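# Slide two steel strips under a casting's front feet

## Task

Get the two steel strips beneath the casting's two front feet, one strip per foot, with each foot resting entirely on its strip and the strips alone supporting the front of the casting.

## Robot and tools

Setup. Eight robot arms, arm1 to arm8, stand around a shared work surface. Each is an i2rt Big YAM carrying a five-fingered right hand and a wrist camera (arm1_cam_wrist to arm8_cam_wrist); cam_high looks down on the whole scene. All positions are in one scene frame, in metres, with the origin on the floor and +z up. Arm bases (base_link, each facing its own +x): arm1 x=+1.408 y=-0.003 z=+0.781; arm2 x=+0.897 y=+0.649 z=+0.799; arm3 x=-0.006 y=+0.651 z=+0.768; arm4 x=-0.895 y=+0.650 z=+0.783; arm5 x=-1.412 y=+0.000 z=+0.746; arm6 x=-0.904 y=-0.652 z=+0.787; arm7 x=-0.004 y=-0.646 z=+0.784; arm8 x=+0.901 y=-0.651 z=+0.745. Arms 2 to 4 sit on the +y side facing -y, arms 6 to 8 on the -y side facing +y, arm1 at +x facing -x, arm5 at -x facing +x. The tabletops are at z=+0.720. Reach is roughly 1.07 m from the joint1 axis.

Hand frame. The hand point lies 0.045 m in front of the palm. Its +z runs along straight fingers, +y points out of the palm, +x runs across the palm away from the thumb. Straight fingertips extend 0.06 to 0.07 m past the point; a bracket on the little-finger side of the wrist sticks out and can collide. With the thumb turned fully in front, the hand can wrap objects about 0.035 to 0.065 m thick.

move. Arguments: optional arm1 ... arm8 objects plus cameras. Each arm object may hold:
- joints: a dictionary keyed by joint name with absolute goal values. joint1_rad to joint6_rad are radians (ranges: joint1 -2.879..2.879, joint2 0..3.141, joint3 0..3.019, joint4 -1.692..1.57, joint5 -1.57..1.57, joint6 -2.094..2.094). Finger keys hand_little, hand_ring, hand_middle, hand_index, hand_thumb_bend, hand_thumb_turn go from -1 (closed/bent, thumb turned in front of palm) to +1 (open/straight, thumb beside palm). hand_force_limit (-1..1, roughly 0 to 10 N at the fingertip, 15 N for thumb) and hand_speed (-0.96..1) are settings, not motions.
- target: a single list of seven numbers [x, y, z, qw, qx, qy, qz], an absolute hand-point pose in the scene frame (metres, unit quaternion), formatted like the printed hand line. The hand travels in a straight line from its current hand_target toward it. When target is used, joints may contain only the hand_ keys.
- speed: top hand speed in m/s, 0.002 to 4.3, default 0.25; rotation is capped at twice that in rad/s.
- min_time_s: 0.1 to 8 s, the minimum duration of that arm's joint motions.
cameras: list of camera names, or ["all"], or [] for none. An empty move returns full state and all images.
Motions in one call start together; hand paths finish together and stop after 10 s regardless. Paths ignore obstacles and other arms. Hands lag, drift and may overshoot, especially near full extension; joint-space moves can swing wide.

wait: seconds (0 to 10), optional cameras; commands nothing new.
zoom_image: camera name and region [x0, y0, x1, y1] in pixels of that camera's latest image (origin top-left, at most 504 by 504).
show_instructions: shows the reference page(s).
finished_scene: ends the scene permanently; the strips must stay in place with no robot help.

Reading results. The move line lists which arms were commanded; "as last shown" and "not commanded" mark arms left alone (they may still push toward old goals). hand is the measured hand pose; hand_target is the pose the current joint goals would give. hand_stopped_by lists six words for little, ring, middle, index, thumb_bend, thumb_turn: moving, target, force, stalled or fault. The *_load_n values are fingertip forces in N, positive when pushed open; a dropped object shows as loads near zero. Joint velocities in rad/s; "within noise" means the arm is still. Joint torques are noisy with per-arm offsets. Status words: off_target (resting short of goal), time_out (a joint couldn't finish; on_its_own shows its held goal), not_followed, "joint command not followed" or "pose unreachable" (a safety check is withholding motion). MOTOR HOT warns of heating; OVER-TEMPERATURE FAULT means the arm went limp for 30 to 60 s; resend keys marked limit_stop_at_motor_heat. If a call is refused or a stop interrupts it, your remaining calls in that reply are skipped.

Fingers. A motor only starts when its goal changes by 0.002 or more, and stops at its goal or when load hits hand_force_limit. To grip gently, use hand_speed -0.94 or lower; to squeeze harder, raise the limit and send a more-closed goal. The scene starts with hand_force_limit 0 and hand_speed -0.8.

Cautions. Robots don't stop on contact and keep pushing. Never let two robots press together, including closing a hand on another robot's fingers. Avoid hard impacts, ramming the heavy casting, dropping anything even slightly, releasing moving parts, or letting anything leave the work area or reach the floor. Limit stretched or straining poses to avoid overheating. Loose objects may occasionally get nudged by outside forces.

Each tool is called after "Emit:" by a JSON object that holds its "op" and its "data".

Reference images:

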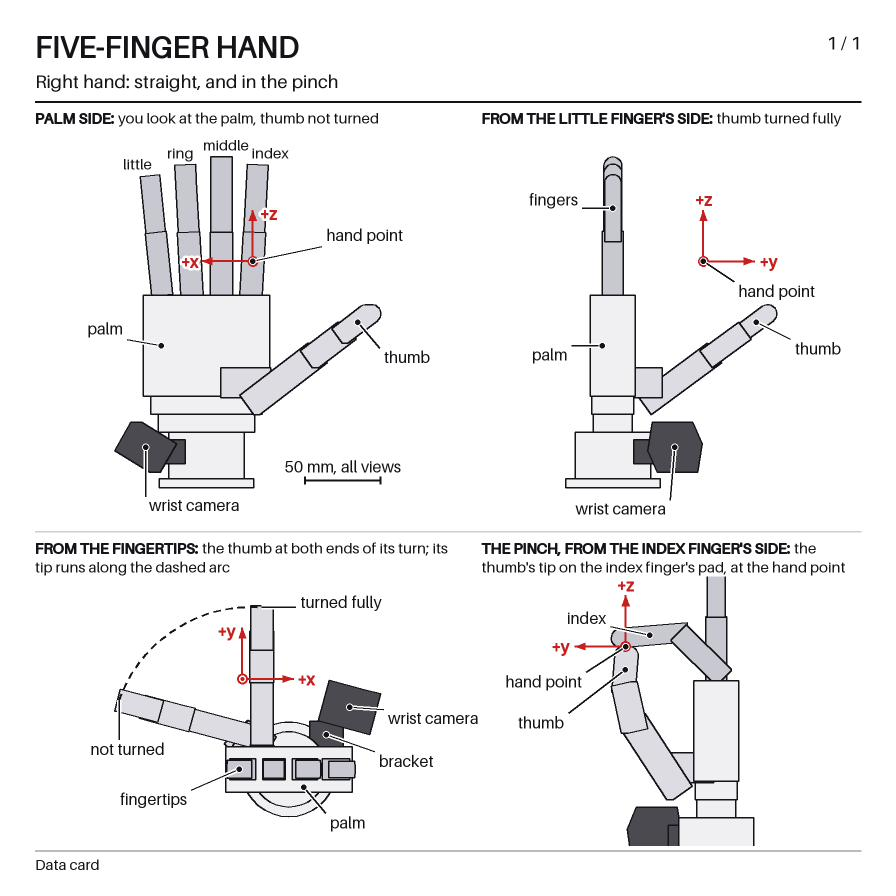

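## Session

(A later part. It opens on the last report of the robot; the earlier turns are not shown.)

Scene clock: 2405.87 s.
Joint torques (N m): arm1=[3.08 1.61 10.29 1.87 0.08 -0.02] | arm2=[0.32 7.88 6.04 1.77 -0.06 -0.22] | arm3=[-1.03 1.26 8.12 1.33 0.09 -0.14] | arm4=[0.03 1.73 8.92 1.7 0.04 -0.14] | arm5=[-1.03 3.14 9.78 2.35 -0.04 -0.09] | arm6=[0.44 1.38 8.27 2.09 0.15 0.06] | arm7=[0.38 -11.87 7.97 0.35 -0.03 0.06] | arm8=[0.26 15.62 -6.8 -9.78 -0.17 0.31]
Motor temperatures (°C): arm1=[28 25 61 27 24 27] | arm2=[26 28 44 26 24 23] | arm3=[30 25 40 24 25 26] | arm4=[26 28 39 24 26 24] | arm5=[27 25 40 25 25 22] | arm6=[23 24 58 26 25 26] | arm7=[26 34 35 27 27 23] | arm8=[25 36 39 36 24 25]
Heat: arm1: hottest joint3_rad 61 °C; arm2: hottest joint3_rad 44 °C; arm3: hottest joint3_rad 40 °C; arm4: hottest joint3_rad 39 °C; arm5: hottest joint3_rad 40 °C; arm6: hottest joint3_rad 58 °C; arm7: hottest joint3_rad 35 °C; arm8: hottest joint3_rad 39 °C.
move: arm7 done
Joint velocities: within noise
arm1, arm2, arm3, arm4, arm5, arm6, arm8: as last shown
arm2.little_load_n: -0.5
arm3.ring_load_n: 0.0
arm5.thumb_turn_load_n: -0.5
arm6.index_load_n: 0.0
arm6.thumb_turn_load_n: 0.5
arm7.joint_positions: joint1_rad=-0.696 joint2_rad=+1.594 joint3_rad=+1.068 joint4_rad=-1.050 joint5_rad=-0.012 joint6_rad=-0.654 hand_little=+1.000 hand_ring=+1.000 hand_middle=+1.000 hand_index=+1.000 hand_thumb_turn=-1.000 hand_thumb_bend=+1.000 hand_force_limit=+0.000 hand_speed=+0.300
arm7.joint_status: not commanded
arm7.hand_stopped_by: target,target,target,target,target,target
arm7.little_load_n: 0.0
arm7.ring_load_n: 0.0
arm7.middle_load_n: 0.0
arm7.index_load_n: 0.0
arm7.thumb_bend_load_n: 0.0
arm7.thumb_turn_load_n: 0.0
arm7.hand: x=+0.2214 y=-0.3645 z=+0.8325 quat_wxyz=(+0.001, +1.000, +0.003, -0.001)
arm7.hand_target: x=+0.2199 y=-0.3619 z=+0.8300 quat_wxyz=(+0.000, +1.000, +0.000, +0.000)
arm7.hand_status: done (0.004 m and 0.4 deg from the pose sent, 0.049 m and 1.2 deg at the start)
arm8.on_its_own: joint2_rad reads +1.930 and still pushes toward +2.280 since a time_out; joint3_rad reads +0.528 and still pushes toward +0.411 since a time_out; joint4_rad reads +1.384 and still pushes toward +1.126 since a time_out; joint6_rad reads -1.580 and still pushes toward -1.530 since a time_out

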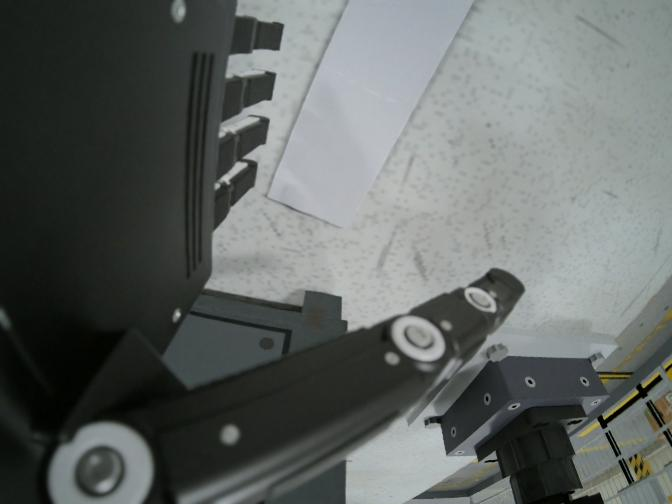

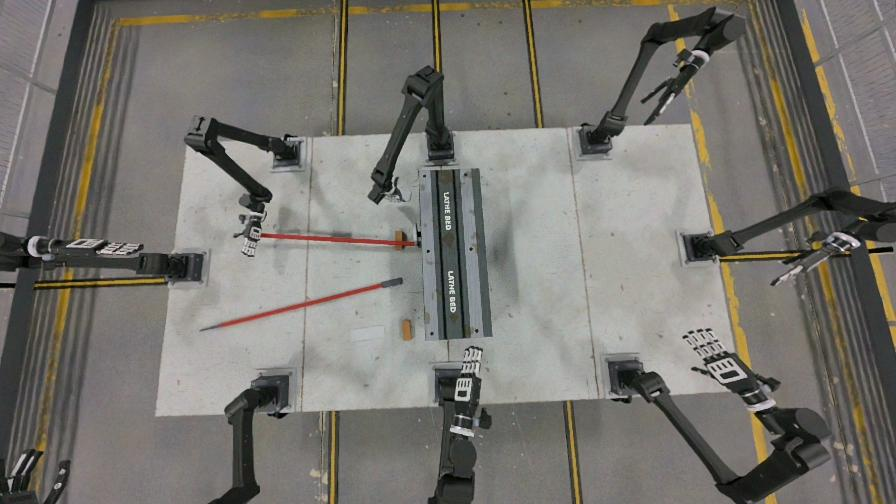

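Emit:
{"op": "move", "data": {"arm7": {"target": [0.2180, -0.3600, 0.7980, 0, 1, 0, 0], "speed": 0.06}, "cameras": ["cam_high", "arm7_cam_wrist"]}}

Emit:
{"op": "zoom_image", "data": {"camera": "cam_high", "region": [350, 160, 440, 230]}}

Scene clock: 2426.30 s.
Joint torques (N m): arm1=[2.96 1.61 10.26 1.87 0.08 -0.03] | arm2=[0.32 7.88 6.02 1.77 -0.06 -0.21] | arm3=[-0.85 1.14 8.01 1.4 0.04 -0.1] | arm4=[-0.15 1.85 8.91 1.68 0.04 -0.13] | arm5=[-1.32 3.37 9.69 2.35 -0.05 -0.04] | arm6=[0.44 1.32 8.27 2.07 0.15 0.06] | arm7=[0.44 -11.34 7.25 0.36 0.02 0.05] | arm8=[0.32 15.68 -6.78 -9.77 -0.16 0.32]
Motor temperatures (°C): arm1=[28 25 61 27 24 27] | arm2=[26 28 44 26 24 23] | arm3=[30 25 40 24 25 26] | arm4=[26 28 39 24 26 24] | arm5=[27 25 40 25 25 22] | arm6=[23 24 58 26 25 26] | arm7=[26 33 34 27 27 23] | arm8=[25 36 39 36 24 25]
Heat: arm1: hottest joint3_rad 61 °C; arm2: hottest joint3_rad 44 °C; arm3: hottest joint3_rad 40 °C; arm4: hottest joint3_rad 39 °C; arm5: hottest joint3_rad 40 °C; arm6: hottest joint3_rad 58 °C; arm7: hottest joint3_rad 34 °C; arm8: hottest joint3_rad 39 °C.
move: arm7 done
Joint velocities: within noise
arm1, arm2, arm3, arm4, arm5, arm6, arm8: as last shown
arm2.little_load_n: 0.0
arm5.thumb_turn_load_n: 0.0
arm6.thumb_turn_load_n: 0.0
arm7.joint_positions: joint1_rad=-0.695 joint2_rad=+1.633 joint3_rad=+1.034 joint4_rad=-0.963 joint5_rad=-0.012 joint6_rad=-0.646 hand_little=+1.000 hand_ring=+1.000 hand_middle=+1.000 hand_index=+1.000 hand_thumb_turn=-1.000 hand_thumb_bend=+1.000 hand_force_limit=+0.000 hand_speed=+0.300
arm7.joint_status: not commanded
arm7.hand_stopped_by: target,target,target,target,target,target
arm7.little_load_n: 0.0
arm7.ring_load_n: 0.0
arm7.middle_load_n: 0.0
arm7.index_load_n: 0.0
arm7.thumb_bend_load_n: 0.0
arm7.thumb_turn_load_n: 0.0
arm7.hand: x=+0.2229 y=-0.3614 z=+0.8045 quat_wxyz=(-0.004, +1.000, +0.000, +0.003)
arm7.hand_target: x=+0.2180 y=-0.3602 z=+0.7981 quat_wxyz=(+0.000, +1.000, +0.000, +0.000)
arm7.hand_status: done (0.008 m and 0.6 deg from the pose sent, 0.035 m and 0.4 deg at the start)
arm8.thumb_bend_load_n: -0.5
arm8.on_its_own: joint2_rad reads +1.930 and still pushes toward +2.280 since a time_out; joint3_rad reads +0.528 and still pushes toward +0.411 since a time_out; joint4_rad reads +1.384 and still pushes toward +1.126 since a time_out; joint6_rad reads -1.580 and still pushes toward -1.530 since a time_out
pictures: arm7_cam_wrist, cam_high

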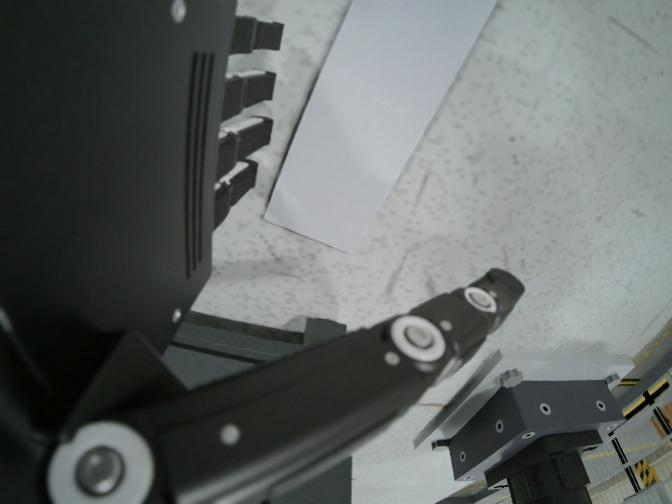

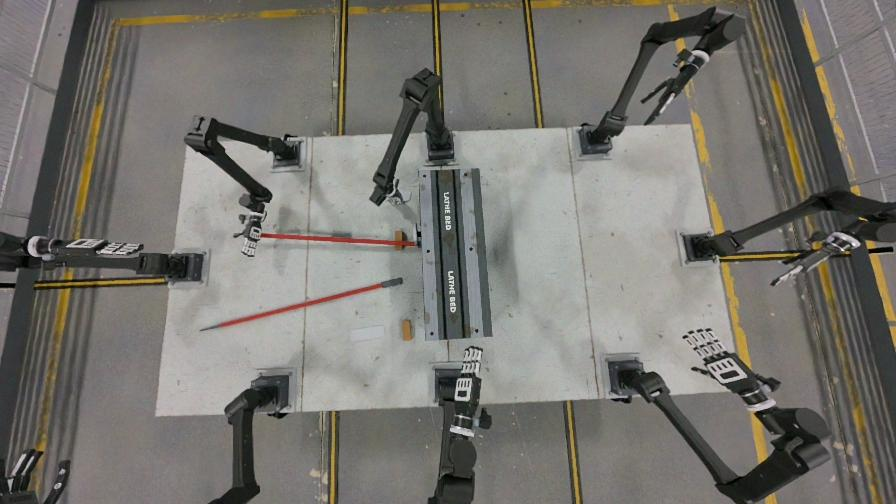

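Scaled by 5.600.

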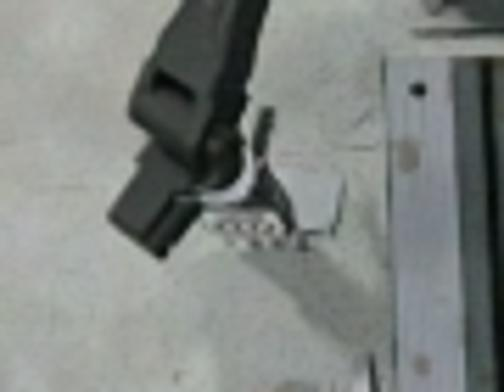

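Emit:
{"op": "move", "data": {"arm7": {"target": [0.2130, -0.3600, 0.7925, 0, 1, 0, 0], "speed": 0.06}, "cameras": ["arm7_cam_wrist"]}}

Emit:
{"op": "move", "data": {"arm7": {"target": [0.2130, -0.3980, 0.7925, 0, 1, 0, 0], "speed": 0.05}, "cameras": ["cam_high", "arm7_cam_wrist"]}}

Emit:
{"op": "zoom_image", "data": {"camera": "cam_high", "region": [350, 160, 440, 230]}}

Scene clock: 2435.20 s.
Joint torques (N m): arm1=[3.02 1.49 10.28 1.89 0.08 -0.02] | arm2=[0.32 7.82 6.02 1.77 -0.06 -0.21] | arm3=[-0.56 1.32 7.9 1.54 0.05 -0.08] | arm4=[-0.09 1.55 8.95 1.7 0.05 -0.13] | arm5=[-0.85 3.49 9.65 2.29 -0.05 -0.05] | arm6=[0.5 1.38 8.27 2.07 0.16 0.06] | arm7=[0.79 -11.34 6.13 0.76 0.01 0.05] | arm8=[0.26 15.62 -6.79 -9.78 -0.15 0.31]
Motor temperatures (°C): arm1=[28 25 61 27 24 27] | arm2=[26 28 44 26 24 23] | arm3=[30 25 40 24 25 26] | arm4=[26 28 39 24 26 24] | arm5=[27 25 40 25 25 22] | arm6=[23 24 58 26 25 26] | arm7=[26 33 34 27 27 23] | arm8=[25 36 39 36 24 25]
Heat: arm1: hottest joint3_rad 61 °C; arm2: hottest joint3_rad 44 °C; arm3: hottest joint3_rad 40 °C; arm4: hottest joint3_rad 39 °C; arm5: hottest joint3_rad 40 °C; arm6: hottest joint3_rad 58 °C; arm7: hottest joint3_rad 34 °C; arm8: hottest joint3_rad 39 °C.
move: arm7 off_target
Joint velocities: within noise
arm1, arm2, arm3, arm4, arm5, arm6, arm8: as last shown
arm5.thumb_bend_load_n: 0.5
arm7.joint_positions: joint1_rad=-0.687 joint2_rad=+1.633 joint3_rad=+1.033 joint4_rad=-0.957 joint5_rad=-0.012 joint6_rad=-0.638 hand_little=+1.000 hand_ring=+1.000 hand_middle=+1.000 hand_index=+1.000 hand_thumb_turn=-1.000 hand_thumb_bend=+1.000 hand_force_limit=+0.000 hand_speed=+0.300
arm7.joint_status: not commanded
arm7.hand_stopped_by: target,target,target,target,target,target
arm7.little_load_n: 0.0
arm7.ring_load_n: 0.5
arm7.middle_load_n: -2.0
arm7.index_load_n: 0.0
arm7.thumb_bend_load_n: 0.0
arm7.thumb_turn_load_n: 0.0
arm7.hand: x=+0.2209 y=-0.3586 z=+0.8037 quat_wxyz=(-0.006, +1.000, -0.001, +0.004)
arm7.hand_target: x=+0.2130 y=-0.3602 z=+0.7929 quat_wxyz=(+0.000, +1.000, +0.000, +0.000)
arm7.hand_status: off_target (0.014 m and 0.9 deg from the pose sent, 0.016 m and 0.6 deg at the start)
arm8.little_load_n: -0.5
arm8.thumb_bend_load_n: 0.0
arm8.on_its_own: joint2_rad reads +1.930 and still pushes toward +2.280 since a time_out; joint3_rad reads +0.528 and still pushes toward +0.411 since a time_out; joint4_rad reads +1.384 and still pushes toward +1.126 since a time_out; joint6_rad reads -1.580 and still pushes toward -1.530 since a time_out

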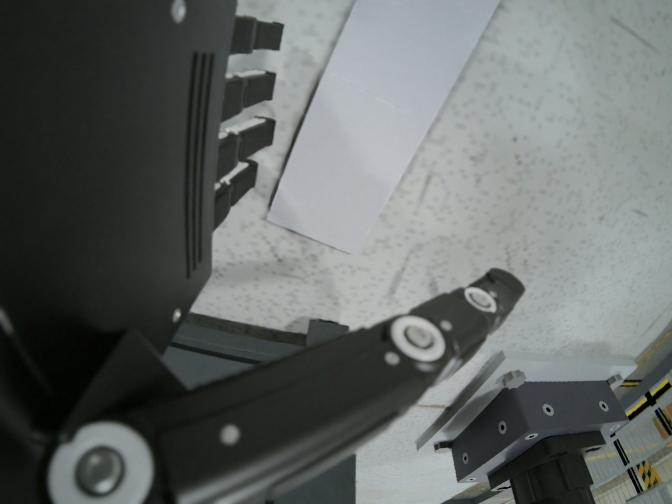

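Scene clock: 2436.50 s.
Joint torques (N m): arm1=[2.96 1.55 10.29 1.85 0.07 -0.02] | arm2=[0.26 7.88 6.04 1.77 -0.06 -0.21] | arm3=[-0.44 1.96 7.99 1.52 0.1 -0.11] | arm4=[-0.21 1.67 8.94 1.63 0.04 -0.14] | arm5=[-0.62 3.19 9.68 2.4 -0.05 -0.08] | arm6=[0.38 1.32 8.27 2.06 0.15 0.06] | arm7=[-1.14 -10.81 5.35 -0.25 0.13 -0.2] | arm8=[0.21 15.68 -6.78 -9.8 -0.16 0.32]
Motor temperatures (°C): arm1=[28 25 61 27 24 27] | arm2=[26 28 44 26 24 23] | arm3=[30 25 40 24 25 26] | arm4=[26 28 39 24 26 24] | arm5=[27 25 40 25 25 22] | arm6=[23 24 58 26 25 26] | arm7=[26 33 34 27 27 23] | arm8=[25 36 39 36 24 25]
Heat: arm1: hottest joint3_rad 61 °C; arm2: hottest joint3_rad 44 °C; arm3: hottest joint3_rad 40 °C; arm4: hottest joint3_rad 39 °C; arm5: hottest joint3_rad 40 °C; arm6: hottest joint3_rad 58 °C; arm7: hottest joint3_rad 34 °C; arm8: hottest joint3_rad 39 °C.
move: arm7 off_target
Joint velocities: within noise
arm1, arm2, arm3, arm4, arm5, arm6, arm8: as last shown
arm2.little_load_n: -0.5
arm2.thumb_turn_load_n: 0.5
arm3.ring_load_n: -0.5
arm4.index_load_n: -0.5
arm5.thumb_bend_load_n: 0.0
arm7.joint_positions: joint1_rad=-0.716 joint2_rad=+1.572 joint3_rad=+0.954 joint4_rad=-0.909 joint5_rad=-0.016 joint6_rad=-0.665 hand_little=+1.000 hand_ring=+1.000 hand_middle=+1.000 hand_index=+1.000 hand_thumb_turn=-1.000 hand_thumb_bend=+1.000 hand_force_limit=+0.000 hand_speed=+0.300
arm7.joint_status: not commanded
arm7.hand_stopped_by: target,target,target,target,target,target
arm7.little_load_n: 0.0
arm7.ring_load_n: 0.0
arm7.middle_load_n: 0.0
arm7.index_load_n: 0.0
arm7.thumb_bend_load_n: -0.5
arm7.thumb_turn_load_n: 0.0
arm7.hand: x=+0.2184 y=-0.3803 z=+0.8014 quat_wxyz=(-0.019, +1.000, -0.001, +0.012)
arm7.hand_target: x=+0.2127 y=-0.3977 z=+0.7929 quat_wxyz=(+0.000, +1.000, +0.000, +0.000)
arm7.hand_status: off_target (0.021 m and 2.6 deg from the pose sent, 0.042 m and 0.9 deg at the start)
arm8.little_load_n: 0.0
arm8.on_its_own: joint2_rad reads +1.930 and still pushes toward +2.280 since a time_out; joint3_rad reads +0.528 and still pushes toward +0.411 since a time_out; joint4_rad reads +1.384 and still pushes toward +1.126 since a time_out; joint6_rad reads -1.580 and still pushes toward -1.530 since a time_out
pictures: arm7_cam_wrist, cam_high

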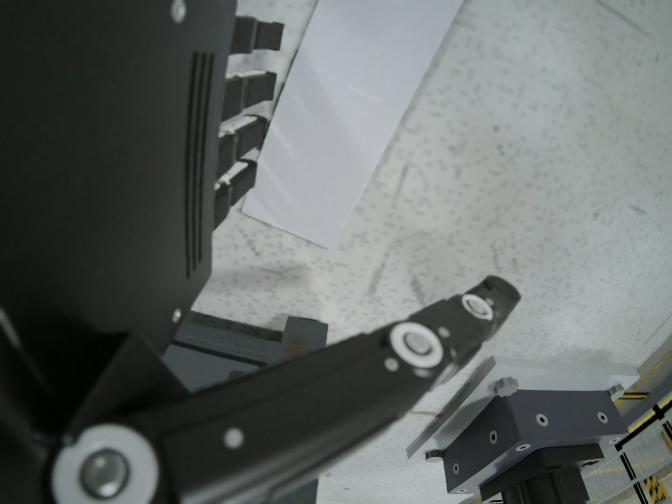

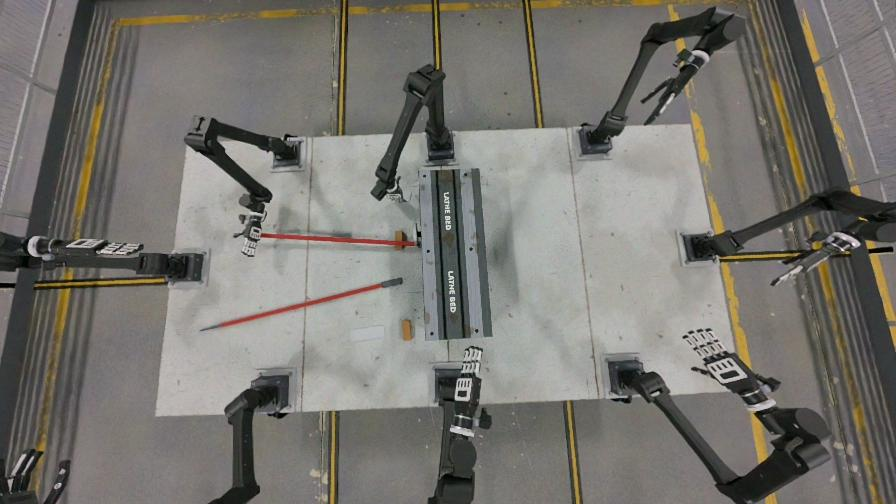

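Scaled by 5.600.

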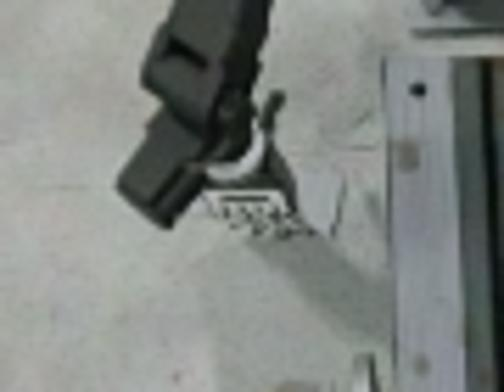

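Emit:
{"op": "move", "data": {"arm7": {"target": [0.2130, -0.4220, 0.7925, 0, 1, 0, 0], "speed": 0.05}, "cameras": ["cam_high", "arm7_cam_wrist"]}}

Emit:
{"op": "zoom_image", "data": {"camera": "cam_high", "region": [350, 160, 440, 230]}}

Scene clock: 2441.00 s.
Joint torques (N m): arm1=[2.96 1.61 10.29 1.88 0.07 -0.02] | arm2=[0.26 7.82 6.02 1.77 -0.06 -0.21] | arm3=[-0.79 1.73 7.95 1.26 0.01 -0.11] | arm4=[-0.15 1.55 8.94 1.65 0.04 -0.14] | arm5=[-0.85 3.08 9.76 2.29 -0.04 -0.08] | arm6=[0.44 1.38 8.27 2.04 0.14 0.06] | arm7=[-1.9 -10.23 5.31 -0.21 0.37 -0.19] | arm8=[0.26 15.74 -6.78 -9.76 -0.16 0.31]
Motor temperatures (°C): arm1=[28 25 61 27 24 27] | arm2=[26 28 44 26 24 23] | arm3=[30 25 40 24 25 26] | arm4=[26 28 39 24 26 24] | arm5=[27 25 40 25 25 22] | arm6=[23 24 58 26 25 26] | arm7=[26 33 34 27 27 23] | arm8=[25 36 39 37 24 25]
Heat: arm1: hottest joint3_rad 61 °C; arm2: hottest joint3_rad 44 °C; arm3: hottest joint3_rad 40 °C; arm4: hottest joint3_rad 39 °C; arm5: hottest joint3_rad 40 °C; arm6: hottest joint3_rad 58 °C; arm7: hottest joint3_rad 34 °C; arm8: hottest joint3_rad 39 °C.
move: arm7 off_target
Joint velocities: within noise
arm1.joint_positions: joint1_rad=-0.013 joint2_rad=+0.648 joint3_rad=+1.310 joint4_rad=-1.216 joint5_rad=-0.003 joint6_rad=-1.009 hand_little=+1.000 hand_ring=+1.000 hand_middle=+1.000 hand_index=+1.000 hand_thumb_turn=+1.000 hand_thumb_bend=+1.000 hand_force_limit=+1.000 hand_speed=+0.400
arm1.joint_status: not commanded
arm1.hand_stopped_by: target,target,target,target,target,target
arm1.little_load_n: 0.0
arm1.ring_load_n: 0.0
arm1.middle_load_n: 0.0
arm1.index_load_n: 0.0
arm1.thumb_bend_load_n: 0.0
arm1.thumb_turn_load_n: -0.5
arm1.hand: x=+1.1534 y=+0.0315 z=+1.2416 quat_wxyz=(-0.474, +0.247, +0.835, -0.128)
arm1.hand_target: x=+1.1520 y=+0.0280 z=+1.2642 quat_wxyz=(-0.496, +0.242, +0.823, -0.138)
arm1.hand_status: not commanded
arm2, arm3, arm4, arm5, arm6, arm8: as last shown
arm2.little_load_n: 0.0
arm2.ring_load_n: -0.5
arm3.ring_load_n: 0.0
arm3.middle_load_n: -0.5
arm4.index_load_n: 0.0
arm7.joint_positions: joint1_rad=-0.748 joint2_rad=+1.531 joint3_rad=+0.903 joint4_rad=-0.904 joint5_rad=-0.023 joint6_rad=-0.706 hand_little=+1.000 hand_ring=+1.000 hand_middle=+1.000 hand_index=+1.000 hand_thumb_turn=-1.000 hand_thumb_bend=+1.000 hand_force_limit=+0.000 hand_speed=+0.300
arm7.joint_status: not commanded
arm7.hand_stopped_by: target,target,target,target,target,target
arm7.little_load_n: 0.0
arm7.ring_load_n: 0.0
arm7.middle_load_n: 0.0
arm7.index_load_n: 0.0
arm7.thumb_bend_load_n: 0.0
arm7.thumb_turn_load_n: 0.0
arm7.hand: x=+0.2156 y=-0.4028 z=+0.8007 quat_wxyz=(-0.019, +1.000, +0.003, +0.009)
arm7.hand_target: x=+0.2124 y=-0.4216 z=+0.7929 quat_wxyz=(+0.000, +1.000, +0.000, +0.000)
arm7.hand_status: off_target (0.021 m and 2.4 deg from the pose sent, 0.043 m and 2.6 deg at the start)
arm8.on_its_own: joint2_rad reads +1.930 and still pushes toward +2.280 since a time_out; joint3_rad reads +0.528 and still pushes toward +0.411 since a time_out; joint4_rad reads +1.384 and still pushes toward +1.126 since a time_out; joint6_rad reads -1.580 and still pushes toward -1.530 since a time_out
pictures: arm7_cam_wrist, cam_high

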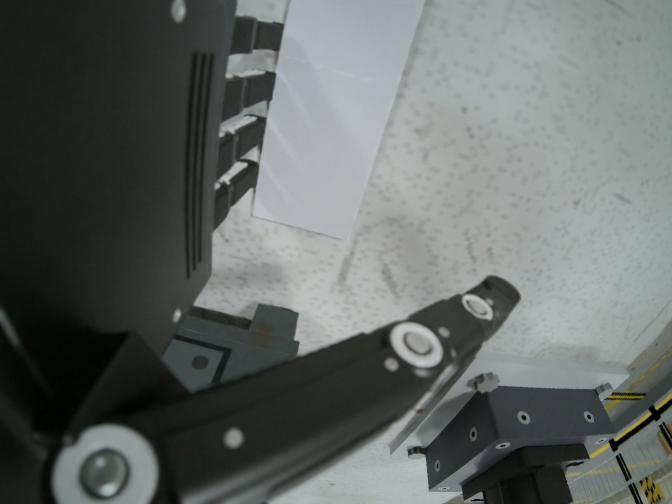

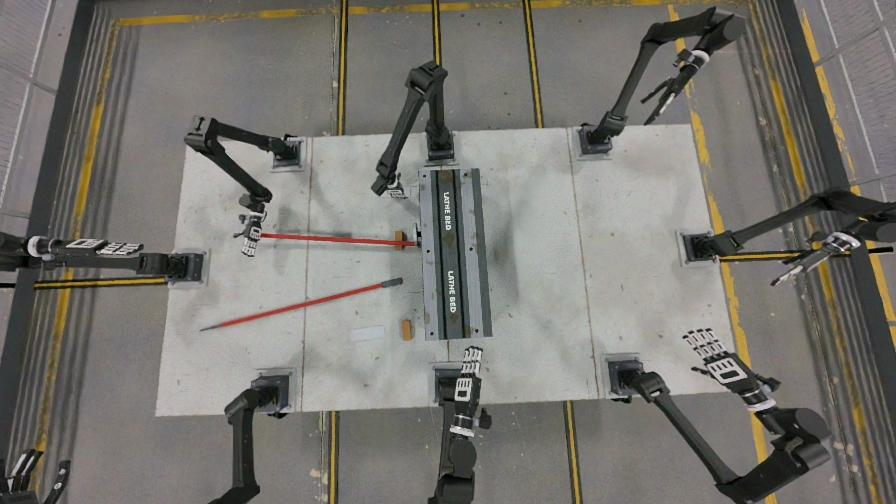

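Scaled by 5.600.

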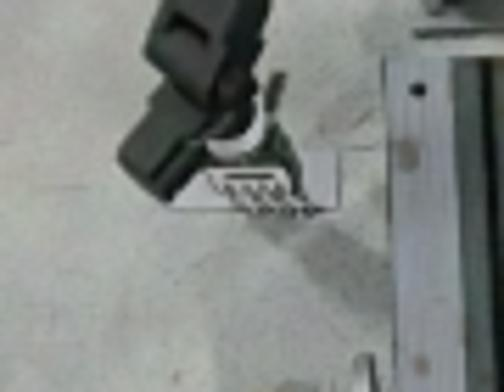

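Emit:
{"op": "move", "data": {"arm7": {"target": [0.2130, -0.3950, 0.8130, 0, 1, 0, 0], "speed": 0.08}}}

Emit:
{"op": "move", "data": {"arm7": {"target": [0.2420, -0.3900, 0.8100, 0, 1, 0, 0], "speed": 0.08}}}

Emit:
{"op": "move", "data": {"arm7": {"target": [0.2420, -0.4000, 0.7925, 0, 1, 0, 0], "speed": 0.05}, "cameras": ["cam_high", "arm7_cam_wrist"]}}

Emit:
{"op": "zoom_image", "data": {"camera": "cam_high", "region": [350, 160, 440, 230]}}

Scene clock: 2453.07 s.
Joint torques (N m): arm1=[2.9 1.49 10.26 1.91 0.08 -0.03] | arm2=[0.32 7.88 6.04 1.77 -0.06 -0.21] | arm3=[-1.32 1.49 7.91 1.63 0.07 -0.08] | arm4=[-0.03 1.55 8.94 1.65 0.05 -0.15] | arm5=[-0.62 3.02 9.7 2.36 -0.04 -0.11] | arm6=[0.5 1.44 8.28 2.06 0.15 0.06] | arm7=[0.32 -9.93 11.15 -0.4 0.1 0.04] | arm8=[0.21 15.68 -6.78 -9.8 -0.16 0.31]
Motor temperatures (°C): arm1=[28 25 61 27 24 27] | arm2=[26 28 44 26 24 23] | arm3=[30 25 40 24 25 26] | arm4=[26 28 39 24 26 24] | arm5=[27 25 40 25 25 22] | arm6=[23 24 58 26 25 26] | arm7=[26 32 34 26 28 23] | arm8=[25 36 39 37 24 25]
Heat: arm1: hottest joint3_rad 61 °C; arm2: hottest joint3_rad 44 °C; arm3: hottest joint3_rad 40 °C; arm4: hottest joint3_rad 39 °C; arm5: hottest joint3_rad 40 °C; arm6: hottest joint3_rad 58 °C; arm7: hottest joint3_rad 34 °C; arm8: hottest joint3_rad 39 °C.
move: arm7 off_target
Joint velocities: within noise
arm1, arm2, arm3, arm4, arm5, arm6, arm8: as last shown
arm1.thumb_turn_load_n: 0.0
arm2.ring_load_n: 0.0
arm3.middle_load_n: 0.0
arm4.middle_load_n: -0.5
arm4.thumb_turn_load_n: -0.5
arm7.joint_positions: joint1_rad=-0.735 joint2_rad=+1.539 joint3_rad=+0.917 joint4_rad=-0.968 joint5_rad=-0.015 joint6_rad=-0.689 hand_little=+1.000 hand_ring=+1.000 hand_middle=+1.000 hand_index=+1.000 hand_thumb_turn=-1.000 hand_thumb_bend=+1.000 hand_force_limit=+0.000 hand_speed=+0.300
arm7.joint_status: not commanded
arm7.hand_stopped_by: target,target,target,target,target,target
arm7.little_load_n: 0.0
arm7.ring_load_n: 0.0
arm7.middle_load_n: 0.0
arm7.index_load_n: 0.0
arm7.thumb_bend_load_n: -0.5
arm7.thumb_turn_load_n: 0.0
arm7.hand: x=+0.2056 y=-0.4094 z=+0.8061 quat_wxyz=(+0.006, +1.000, +0.001, -0.007)
arm7.hand_target: x=+0.2127 y=-0.3952 z=+0.8131 quat_wxyz=(+0.000, +1.000, +0.000, +0.000)
arm7.hand_status: off_target (0.018 m and 1.1 deg from the pose sent, 0.015 m and 2.5 deg at the start)
arm8.on_its_own: joint2_rad reads +1.930 and still pushes toward +2.280 since a time_out; joint3_rad reads +0.528 and still pushes toward +0.411 since a time_out; joint4_rad reads +1.384 and still pushes toward +1.126 since a time_out; joint6_rad reads -1.580 and still pushes toward -1.530 since a time_out
pictures: none

Scene clock: 2454.10 s.
Joint torques (N m): arm1=[2.96 1.55 10.26 1.91 0.09 -0.03] | arm2=[0.32 7.88 6.02 1.77 -0.06 -0.21] | arm3=[-1.26 1.38 7.98 1.42 0.1 -0.12] | arm4=[-0.09 1.55 8.92 1.63 0.05 -0.14] | arm5=[-0.85 3.25 9.84 2.47 -0.09 -0.05] | arm6=[0.44 1.44 8.25 2.1 0.16 0.07] | arm7=[-1.03 -10.23 11.22 0.02 0.12 -0.14] | arm8=[0.26 15.68 -6.79 -9.77 -0.16 0.31]
Motor temperatures (°C): arm1=[28 25 61 27 24 27] | arm2=[26 28 44 26 24 23] | arm3=[30 25 40 24 25 26] | arm4=[26 28 39 24 26 24] | arm5=[27 25 40 25 25 22] | arm6=[23 24 58 26 25 26] | arm7=[26 32 34 26 28 23] | arm8=[25 36 39 37 24 25]
Heat: arm1: hottest joint3_rad 61 °C; arm2: hottest joint3_rad 44 °C; arm3: hottest joint3_rad 40 °C; arm4: hottest joint3_rad 39 °C; arm5: hottest joint3_rad 40 °C; arm6: hottest joint3_rad 58 °C; arm7: hottest joint3_rad 34 °C; arm8: hottest joint3_rad 39 °C.
move: arm7 off_target
Joint velocities: within noise
arm1, arm2, arm3, arm4, arm5, arm6: as last shown
arm2.ring_load_n: -0.5
arm2.thumb_turn_load_n: 0.0
arm3.thumb_turn_load_n: 0.5
arm4.middle_load_n: 0.0
arm4.thumb_turn_load_n: 0.0
arm6.middle_load_n: -0.5
arm7.joint_positions: joint1_rad=-0.758 joint2_rad=+1.591 joint3_rad=+0.977 joint4_rad=-0.983 joint5_rad=-0.015 joint6_rad=-0.712 hand_little=+1.000 hand_ring=+1.000 hand_middle=+1.000 hand_index=+1.000 hand_thumb_turn=-1.000 hand_thumb_bend=+1.000 hand_force_limit=+0.000 hand_speed=+0.300
arm7.joint_status: not commanded
arm7.hand_stopped_by: target,target,target,target,target,target
arm7.little_load_n: 0.0
arm7.ring_load_n: 0.0
arm7.middle_load_n: -0.5
arm7.index_load_n: 0.0
arm7.thumb_bend_load_n: 0.0
arm7.thumb_turn_load_n: 0.0
arm7.hand: x=+0.2251 y=-0.3998 z=+0.8057 quat_wxyz=(+0.008, +1.000, +0.001, -0.009)
arm7.hand_target: x=+0.2416 y=-0.3904 z=+0.8103 quat_wxyz=(+0.000, +1.000, +0.000, +0.000)
arm7.hand_status: off_target (0.020 m and 1.4 deg from the pose sent, 0.041 m and 1.1 deg at the start)
arm8.joint_positions: joint1_rad=-0.234 joint2_rad=+1.930 joint3_rad=+0.528 joint4_rad=+1.384 joint5_rad=-0.108 joint6_rad=-1.580 hand_little=+1.000 hand_ring=+1.000 hand_middle=+1.000 hand_index=+1.000 hand_thumb_turn=-1.000 hand_thumb_bend=+1.000 hand_force_limit=+0.200 hand_speed=-0.300
arm8.joint_status: not commanded
arm8.hand_stopped_by: target,target,target,target,target,target
arm8.little_load_n: 0.0
arm8.ring_load_n: 0.0
arm8.middle_load_n: 0.0
arm8.index_load_n: 0.0
arm8.thumb_bend_load_n: 0.0
arm8.thumb_turn_load_n: 0.0
arm8.on_its_own: joint2_rad reads +1.930 and still pushes toward +2.280 since a time_out; joint3_rad reads +0.528 and still pushes toward +0.411 since a time_out; joint4_rad reads +1.384 and still pushes toward +1.126 since a time_out; joint6_rad reads -1.580 and still pushes toward -1.530 since a time_out
arm8.hand: x=+1.0450 y=-0.1125 z=+0.7911 quat_wxyz=(-0.467, +0.522, +0.490, +0.518)
arm8.hand_target: x=+1.0130 y=-0.2805 z=+0.5418 quat_wxyz=(-0.294, +0.703, +0.588, +0.272)
arm8.hand_status: not commanded
pictures: none

Scene clock: 2455.13 s.
Joint torques (N m): arm1=[2.73 1.61 10.28 1.88 0.08 -0.03] | arm2=[0.32 7.88 6.02 1.77 -0.06 -0.21] | arm3=[-1.26 1.03 7.94 1.43 0.1 -0.12] | arm4=[-0.15 1.61 8.92 1.68 0.03 -0.14] | arm5=[-1.08 3.43 9.73 2.3 -0.04 -0.06] | arm6=[0.5 1.32 8.27 2.06 0.16 0.06] | arm7=[-1.49 -9.35 7.61 1.57 0.34 -0.15] | arm8=[0.21 15.68 -6.79 -9.77 -0.16 0.31]
Motor temperatures (°C): arm1=[28 25 61 27 24 27] | arm2=[26 28 44 26 24 23] | arm3=[30 25 40 24 25 26] | arm4=[26 28 39 24 26 24] | arm5=[27 25 40 25 25 22] | arm6=[23 24 58 26 25 26] | arm7=[26 32 34 26 28 23] | arm8=[25 36 39 37 24 25]
Heat: arm1: hottest joint3_rad 61 °C; arm2: hottest joint3_rad 44 °C; arm3: hottest joint3_rad 40 °C; arm4: hottest joint3_rad 39 °C; arm5: hottest joint3_rad 40 °C; arm6: hottest joint3_rad 58 °C; arm7: hottest joint3_rad 34 °C; arm8: hottest joint3_rad 39 °C.
move: arm7 off_target
Joint velocities: within noise
arm1, arm8: as last shown
arm2.joint_positions: joint1_rad=+0.650 joint2_rad=+0.649 joint3_rad=+1.979 joint4_rad=-1.491 joint5_rad=+0.003 joint6_rad=-0.991 hand_little=+1.000 hand_ring=+1.000 hand_middle=+0.600 hand_index=+0.600 hand_thumb_turn=-1.000 hand_thumb_bend=+0.300 hand_force_limit=+0.600 hand_speed=+0.300
arm2.joint_status: not commanded
arm2.hand_stopped_by: target,target,target,target,target,target
arm2.little_load_n: 0.0
arm2.ring_load_n: 0.0
arm2.middle_load_n: 0.0
arm2.index_load_n: 0.0
arm2.thumb_bend_load_n: 0.0
arm2.thumb_turn_load_n: 0.0
arm2.hand: x=+0.9272 y=+0.5424 z=+1.4823 quat_wxyz=(+0.098, +0.559, -0.513, +0.644)
arm2.hand_target: x=+0.9234 y=+0.5470 z=+1.4875 quat_wxyz=(+0.100, +0.559, -0.508, +0.648)
arm2.hand_status: not commanded
arm3.joint_positions: joint1_rad=-0.143 joint2_rad=+0.630 joint3_rad=+1.453 joint4_rad=-1.273 joint5_rad=+0.068 joint6_rad=-1.049 hand_little=+1.000 hand_ring=+1.000 hand_middle=+1.000 hand_index=+1.000 hand_thumb_turn=+1.000 hand_thumb_bend=+1.000 hand_force_limit=+0.000 hand_speed=-0.800
arm3.joint_status: not commanded
arm3.hand_stopped_by: target,target,target,target,target,target
arm3.little_load_n: 0.0
arm3.ring_load_n: 0.0
arm3.middle_load_n: 0.0
arm3.index_load_n: 0.0
arm3.thumb_bend_load_n: 0.0
arm3.thumb_turn_load_n: 0.0
arm3.hand: x=-0.1053 y=+0.4353 z=+1.2896 quat_wxyz=(+0.325, +0.336, -0.778, +0.421)
arm3.hand_target: x=-0.1051 y=+0.4368 z=+1.2986 quat_wxyz=(+0.330, +0.333, -0.773, +0.428)
arm3.hand_status: not commanded
arm4.joint_positions: joint1_rad=+0.343 joint2_rad=+0.602 joint3_rad=+1.329 joint4_rad=-1.163 joint5_rad=-0.020 joint6_rad=-1.080 hand_little=+1.000 hand_ring=+1.000 hand_middle=+1.000 hand_index=+1.000 hand_thumb_turn=+1.000 hand_thumb_bend=+1.000 hand_force_limit=+0.000 hand_speed=-0.800
arm4.joint_status: not commanded
arm4.hand_stopped_by: target,target,target,target,target,target
arm4.little_load_n: 0.0
arm4.ring_load_n: 0.0
arm4.middle_load_n: 0.0
arm4.index_load_n: 0.0
arm4.thumb_bend_load_n: 0.0
arm4.thumb_turn_load_n: 0.0
arm4.hand: x=-0.8393 y=+0.4005 z=+1.2738 quat_wxyz=(+0.182, +0.559, -0.631, +0.506)
arm4.hand_target: x=-0.8397 y=+0.4016 z=+1.2840 quat_wxyz=(+0.185, +0.555, -0.626, +0.515)
arm4.hand_status: not commanded
arm5.joint_positions: joint1_rad=+0.438 joint2_rad=+0.625 joint3_rad=+1.349 joint4_rad=-1.251 joint5_rad=-0.254 joint6_rad=-0.999 hand_little=+1.000 hand_ring=+1.000 hand_middle=+1.000 hand_index=+1.000 hand_thumb_turn=+1.000 hand_thumb_bend=+1.000 hand_force_limit=+0.000 hand_speed=-0.800
arm5.joint_status: not commanded
arm5.hand_stopped_by: target,target,target,target,target,target
arm5.little_load_n: 0.0
arm5.ring_load_n: 0.0
arm5.middle_load_n: 0.0
arm5.index_load_n: 0.0
arm5.thumb_bend_load_n: 0.0
arm5.thumb_turn_load_n: 0.0
arm5.hand: x=-1.2023 y=+0.1277 z=+1.2197 quat_wxyz=(-0.345, +0.862, +0.025, +0.372)
arm5.hand_target: x=-1.2027 y=+0.1275 z=+1.2290 quat_wxyz=(-0.349, +0.856, +0.027, +0.380)
arm5.hand_status: not commanded
arm6.joint_positions: joint1_rad=-0.375 joint2_rad=+0.618 joint3_rad=+1.405 joint4_rad=-1.167 joint5_rad=+0.287 joint6_rad=-1.422 hand_little=+1.000 hand_ring=+1.000 hand_middle=+1.000 hand_index=+1.000 hand_thumb_turn=+1.000 hand_thumb_bend=+1.000 hand_force_limit=+0.000 hand_speed=-0.800
arm6.joint_status: not commanded
arm6.hand_stopped_by: target,target,target,target,target,target
arm6.little_load_n: 0.0
arm6.ring_load_n: 0.0
arm6.middle_load_n: 0.0
arm6.index_load_n: 0.0
arm6.thumb_bend_load_n: 0.0
arm6.thumb_turn_load_n: 0.0
arm6.hand: x=-0.7223 y=-0.4619 z=+1.3335 quat_wxyz=(-0.258, +0.745, +0.355, +0.501)
arm6.hand_target: x=-0.7230 y=-0.4639 z=+1.3457 quat_wxyz=(-0.267, +0.739, +0.350, +0.510)
arm6.hand_status: not commanded
arm7.joint_positions: joint1_rad=-0.767 joint2_rad=+1.592 joint3_rad=+0.977 joint4_rad=-0.970 joint5_rad=-0.022 joint6_rad=-0.727 hand_little=+1.000 hand_ring=+1.000 hand_middle=+1.000 hand_index=+1.000 hand_thumb_turn=-1.000 hand_thumb_bend=+1.000 hand_force_limit=+0.000 hand_speed=+0.300
arm7.joint_status: not commanded
arm7.hand_stopped_by: target,target,target,target,target,target
arm7.little_load_n: 0.0
arm7.ring_load_n: 0.0
arm7.middle_load_n: -3.0
arm7.index_load_n: 0.0
arm7.thumb_bend_load_n: 0.0
arm7.thumb_turn_load_n: 0.0
arm7.hand: x=+0.2294 y=-0.3992 z=+0.8045 quat_wxyz=(+0.001, +1.000, +0.004, -0.008)
arm7.hand_target: x=+0.2414 y=-0.4003 z=+0.7932 quat_wxyz=(+0.000, +1.000, +0.000, +0.000)
arm7.hand_status: off_target (0.017 m and 1.0 deg from the pose sent, 0.021 m and 1.4 deg at the start)
arm8.thumb_turn_load_n: 0.5
arm8.on_its_own: joint2_rad reads +1.930 and still pushes toward +2.280 since a time_out; joint3_rad reads +0.528 and still pushes toward +0.411 since a time_out; joint4_rad reads +1.384 and still pushes toward +1.126 since a time_out; joint6_rad reads -1.580 and still pushes toward -1.530 since a time_out
pictures: arm7_cam_wrist, cam_high

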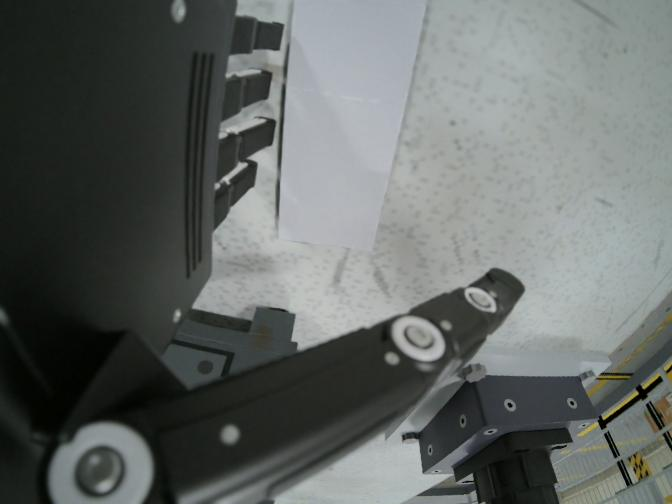

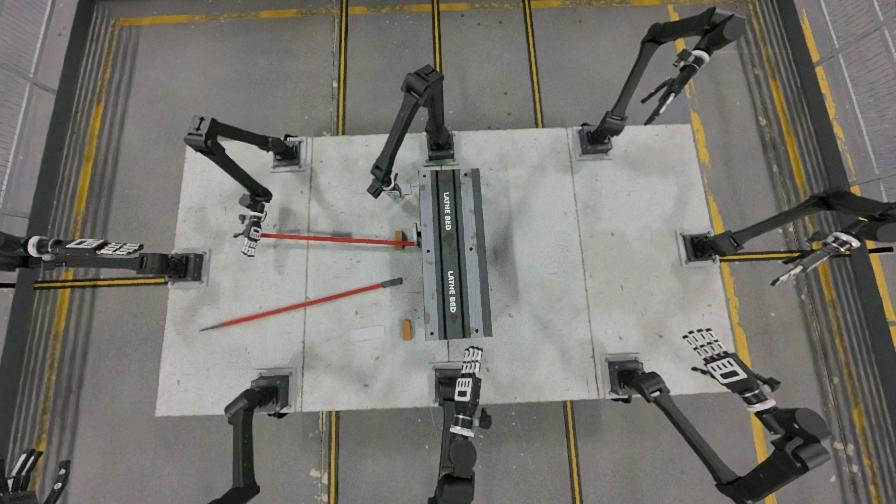

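Scaled by 5.600.

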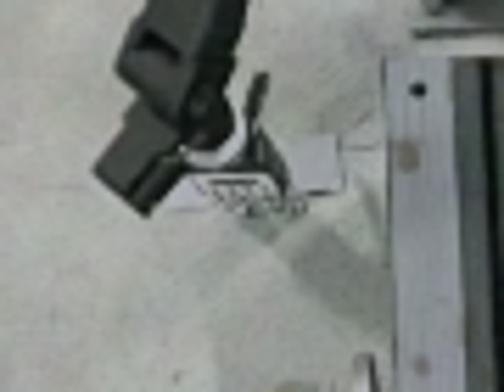

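Emit:
{"op": "move", "data": {"arm7": {"target": [0.2500, -0.3850, 0.8200, 0, 1, 0, 0], "speed": 0.08}}}

Emit:
{"op": "move", "data": {"arm7": {"target": [0.2850, -0.3850, 0.8100, 0, 1, 0, 0], "speed": 0.08}}}

Emit:
{"op": "move", "data": {"arm7": {"target": [0.2830, -0.3900, 0.7925, 0, 1, 0, 0], "speed": 0.05}, "cameras": ["cam_high", "arm7_cam_wrist"]}}

Emit:
{"op": "zoom_image", "data": {"camera": "cam_high", "region": [350, 160, 440, 230]}}

Scene clock: 2468.30 s.
Joint torques (N m): arm1=[2.9 1.44 10.29 1.89 0.09 -0.02] | arm2=[0.32 7.82 6.01 1.77 -0.06 -0.21] | arm3=[-1.26 0.97 8.1 1.51 0.02 -0.12] | arm4=[-0.03 1.55 8.91 1.65 0.05 -0.14] | arm5=[-0.85 3.66 9.76 2.45 -0.05 -0.05] | arm6=[0.5 1.38 8.24 2.07 0.15 0.06] | arm7=[-0.97 -11.16 11.26 -0.34 0.07 -0.08] | arm8=[0.26 15.62 -6.76 -9.78 -0.16 0.31]
Motor temperatures (°C): arm1=[28 25 61 27 24 27] | arm2=[26 28 44 26 24 23] | arm3=[30 25 40 24 25 26] | arm4=[26 28 39 24 26 24] | arm5=[27 25 40 25 25 22] | arm6=[23 24 58 26 25 26] | arm7=[26 32 34 27 28 23] | arm8=[25 36 39 37 24 25]
Heat: arm1: hottest joint3_rad 61 °C; arm2: hottest joint3_rad 44 °C; arm3: hottest joint3_rad 40 °C; arm4: hottest joint3_rad 39 °C; arm5: hottest joint3_rad 40 °C; arm6: hottest joint3_rad 58 °C; arm7: hottest joint3_rad 34 °C; arm8: hottest joint3_rad 39 °C.
move: arm7 off_target
Joint velocities: within noise
arm1, arm2, arm3, arm4, arm5, arm6, arm8: as last shown
arm2.thumb_turn_load_n: 0.5
arm7.joint_positions: joint1_rad=-0.767 joint2_rad=+1.605 joint3_rad=+1.017 joint4_rad=-1.007 joint5_rad=-0.014 joint6_rad=-0.727 hand_little=+1.000 hand_ring=+1.000 hand_middle=+1.000 hand_index=+1.000 hand_thumb_turn=-1.000 hand_thumb_bend=+1.000 hand_force_limit=+0.000 hand_speed=+0.300
arm7.joint_status: not commanded
arm7.hand_stopped_by: target,target,target,target,target,target
arm7.little_load_n: 0.0
arm7.ring_load_n: 0.0
arm7.middle_load_n: 0.0
arm7.index_load_n: 0.0
arm7.thumb_bend_load_n: 0.0
arm7.thumb_turn_load_n: 0.5
arm7.hand: x=+0.2360 y=-0.3941 z=+0.8127 quat_wxyz=(+0.008, +1.000, +0.004, -0.008)
arm7.hand_target: x=+0.2497 y=-0.3853 z=+0.8201 quat_wxyz=(+0.000, +1.000, +0.000, +0.000)
arm7.hand_status: off_target (0.018 m and 1.4 deg from the pose sent, 0.029 m and 1.0 deg at the start)
arm8.thumb_turn_load_n: 0.0
arm8.on_its_own: joint2_rad reads +1.930 and still pushes toward +2.280 since a time_out; joint3_rad reads +0.528 and still pushes toward +0.411 since a time_out; joint4_rad reads +1.384 and still pushes toward +1.126 since a time_out; joint6_rad reads -1.580 and still pushes toward -1.530 since a time_out
pictures: none

Scene clock: 2469.40 s.
Joint torques (N m): arm1=[2.96 1.61 10.28 1.88 0.08 -0.03] | arm2=[0.26 7.82 6.02 1.77 -0.06 -0.21] | arm3=[-0.79 1.38 8.12 1.55 0.06 -0.13] | arm4=[-0.15 1.49 8.9 1.66 0.04 -0.13] | arm5=[-1.2 3.43 9.68 2.3 -0.07 -0.09] | arm6=[0.44 1.38 8.31 2.07 0.15 0.06] | arm7=[-1.2 -11.22 11.47 0.12 0.15 -0.16] | arm8=[0.26 15.62 -6.8 -9.78 -0.16 0.31]
Motor temperatures (°C): arm1=[28 25 61 27 24 27] | arm2=[26 28 44 26 24 23] | arm3=[30 25 40 24 25 26] | arm4=[26 28 39 24 26 24] | arm5=[27 25 40 25 25 22] | arm6=[23 24 59 26 25 26] | arm7=[26 32 34 27 28 23] | arm8=[25 36 39 37 24 25]
Heat: arm1: hottest joint3_rad 61 °C; arm2: hottest joint3_rad 44 °C; arm3: hottest joint3_rad 40 °C; arm4: hottest joint3_rad 39 °C; arm5: hottest joint3_rad 40 °C; arm6: hottest joint3_rad 59 °C; arm7: hottest joint3_rad 34 °C; arm8: hottest joint3_rad 39 °C.
move: arm7 off_target
Joint velocities: within noise
arm1, arm2, arm3, arm4, arm5, arm6, arm8: as last shown
arm2.ring_load_n: 0.5
arm2.thumb_turn_load_n: 0.0
arm3.thumb_bend_load_n: 0.5
arm4.middle_load_n: -0.5
arm5.index_load_n: -0.5
arm7.joint_positions: joint1_rad=-0.821 joint2_rad=+1.665 joint3_rad=+1.074 joint4_rad=-1.010 joint5_rad=-0.016 joint6_rad=-0.776 hand_little=+1.000 hand_ring=+1.000 hand_middle=+1.000 hand_index=+1.000 hand_thumb_turn=-1.000 hand_thumb_bend=+1.000 hand_force_limit=+0.000 hand_speed=+0.300
arm7.joint_status: not commanded
arm7.hand_stopped_by: target,target,target,target,target,target
arm7.little_load_n: 0.0
arm7.ring_load_n: 0.0
arm7.middle_load_n: -1.0
arm7.index_load_n: 0.0
arm7.thumb_bend_load_n: 0.0
arm7.thumb_turn_load_n: 0.0
arm7.hand: x=+0.2661 y=-0.3941 z=+0.8070 quat_wxyz=(+0.008, +1.000, +0.001, -0.011)
arm7.hand_target: x=+0.2846 y=-0.3855 z=+0.8104 quat_wxyz=(+0.000, +1.000, +0.000, +0.000)
arm7.hand_status: off_target (0.021 m and 1.6 deg from the pose sent, 0.050 m and 1.3 deg at the start)
arm8.thumb_turn_load_n: 0.5
arm8.on_its_own: joint2_rad reads +1.930 and still pushes toward +2.280 since a time_out; joint3_rad reads +0.528 and still pushes toward +0.411 since a time_out; joint4_rad reads +1.384 and still pushes toward +1.126 since a time_out; joint6_rad reads -1.580 and still pushes toward -1.530 since a time_out
pictures: none

Scene clock: 2470.37 s.
Joint torques (N m): arm1=[2.96 1.49 10.32 1.89 0.07 -0.02] | arm2=[0.26 7.88 6.01 1.77 -0.06 -0.21] | arm3=[-2.02 1.03 7.92 1.29 0.08 -0.11] | arm4=[-0.15 1.55 8.91 1.66 0.04 -0.13] | arm5=[-1.03 2.84 9.8 2.54 -0.04 -0.06] | arm6=[0.44 1.38 8.27 2.06 0.15 0.06] | arm7=[-1.49 -10.29 8.44 1.89 0.21 -0.16] | arm8=[0.26 15.56 -6.76 -9.78 -0.16 0.31]
Motor temperatures (°C): arm1=[28 25 61 27 24 27] | arm2=[26 28 44 26 24 23] | arm3=[30 25 40 24 25 26] | arm4=[26 28 39 24 26 24] | arm5=[27 25 40 25 25 22] | arm6=[23 24 59 26 25 26] | arm7=[26 32 34 27 28 23] | arm8=[25 36 39 37 24 25]
Heat: arm1: hottest joint3_rad 61 °C; arm2: hottest joint3_rad 44 °C; arm3: hottest joint3_rad 40 °C; arm4: hottest joint3_rad 39 °C; arm5: hottest joint3_rad 40 °C; arm6: hottest joint3_rad 59 °C; arm7: hottest joint3_rad 34 °C; arm8: hottest joint3_rad 39 °C.
move: arm7 off_target
Joint velocities: within noise
arm1, arm2, arm3, arm4, arm5, arm6, arm8: as last shown
arm1.little_load_n: -0.5
arm2.ring_load_n: 0.0
arm2.thumb_turn_load_n: 0.5
arm3.thumb_bend_load_n: 0.0
arm4.middle_load_n: 0.0
arm5.middle_load_n: -0.5
arm5.index_load_n: 0.0
arm7.joint_positions: joint1_rad=-0.821 joint2_rad=+1.666 joint3_rad=+1.074 joint4_rad=-1.005 joint5_rad=-0.017 joint6_rad=-0.780 hand_little=+1.000 hand_ring=+1.000 hand_middle=+1.000 hand_index=+1.000 hand_thumb_turn=-1.000 hand_thumb_bend=+1.000 hand_force_limit=+0.000 hand_speed=+0.300
arm7.joint_status: not commanded
arm7.hand_stopped_by: target,target,target,target,target,target
arm7.little_load_n: 0.0
arm7.ring_load_n: 0.0
arm7.middle_load_n: -4.5
arm7.index_load_n: 0.0
arm7.thumb_bend_load_n: 0.0
arm7.thumb_turn_load_n: 0.0
arm7.hand: x=+0.2669 y=-0.3933 z=+0.8062 quat_wxyz=(+0.006, +1.000, +0.003, -0.010)
arm7.hand_target: x=+0.2824 y=-0.3905 z=+0.7934 quat_wxyz=(+0.000, +1.000, +0.000, +0.000)
arm7.hand_status: off_target (0.021 m and 1.4 deg from the pose sent, 0.023 m and 1.6 deg at the start)
arm8.on_its_own: joint2_rad reads +1.930 and still pushes toward +2.280 since a time_out; joint3_rad reads +0.528 and still pushes toward +0.411 since a time_out; joint4_rad reads +1.384 and still pushes toward +1.126 since a time_out; joint6_rad reads -1.580 and still pushes toward -1.530 since a time_out
pictures: arm7_cam_wrist, cam_high

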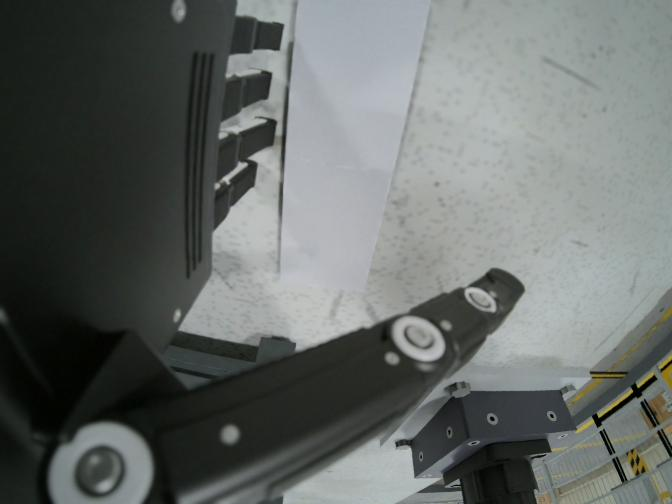

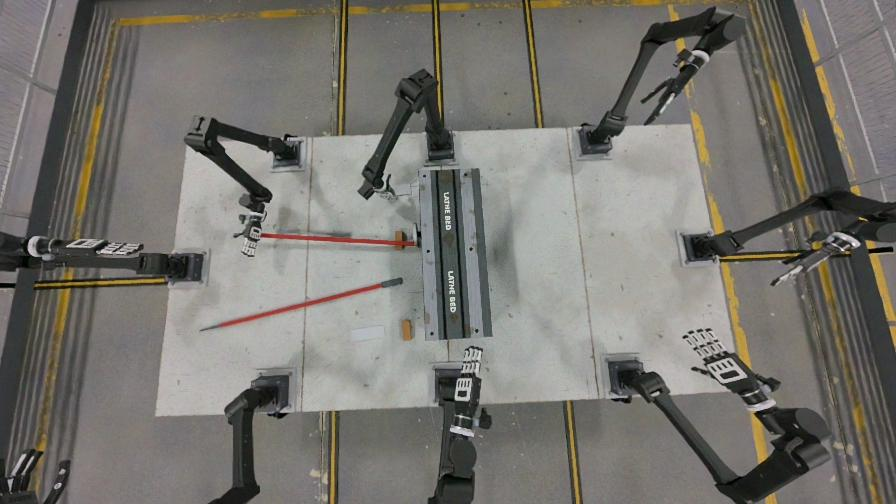

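Scaled by 5.600.

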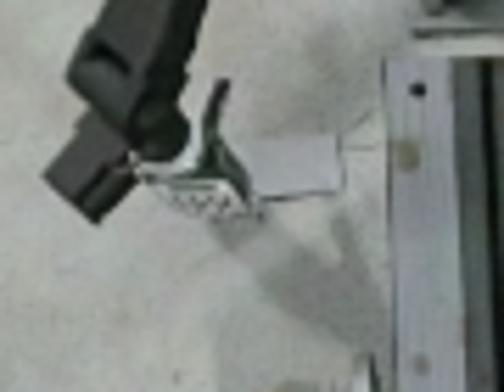

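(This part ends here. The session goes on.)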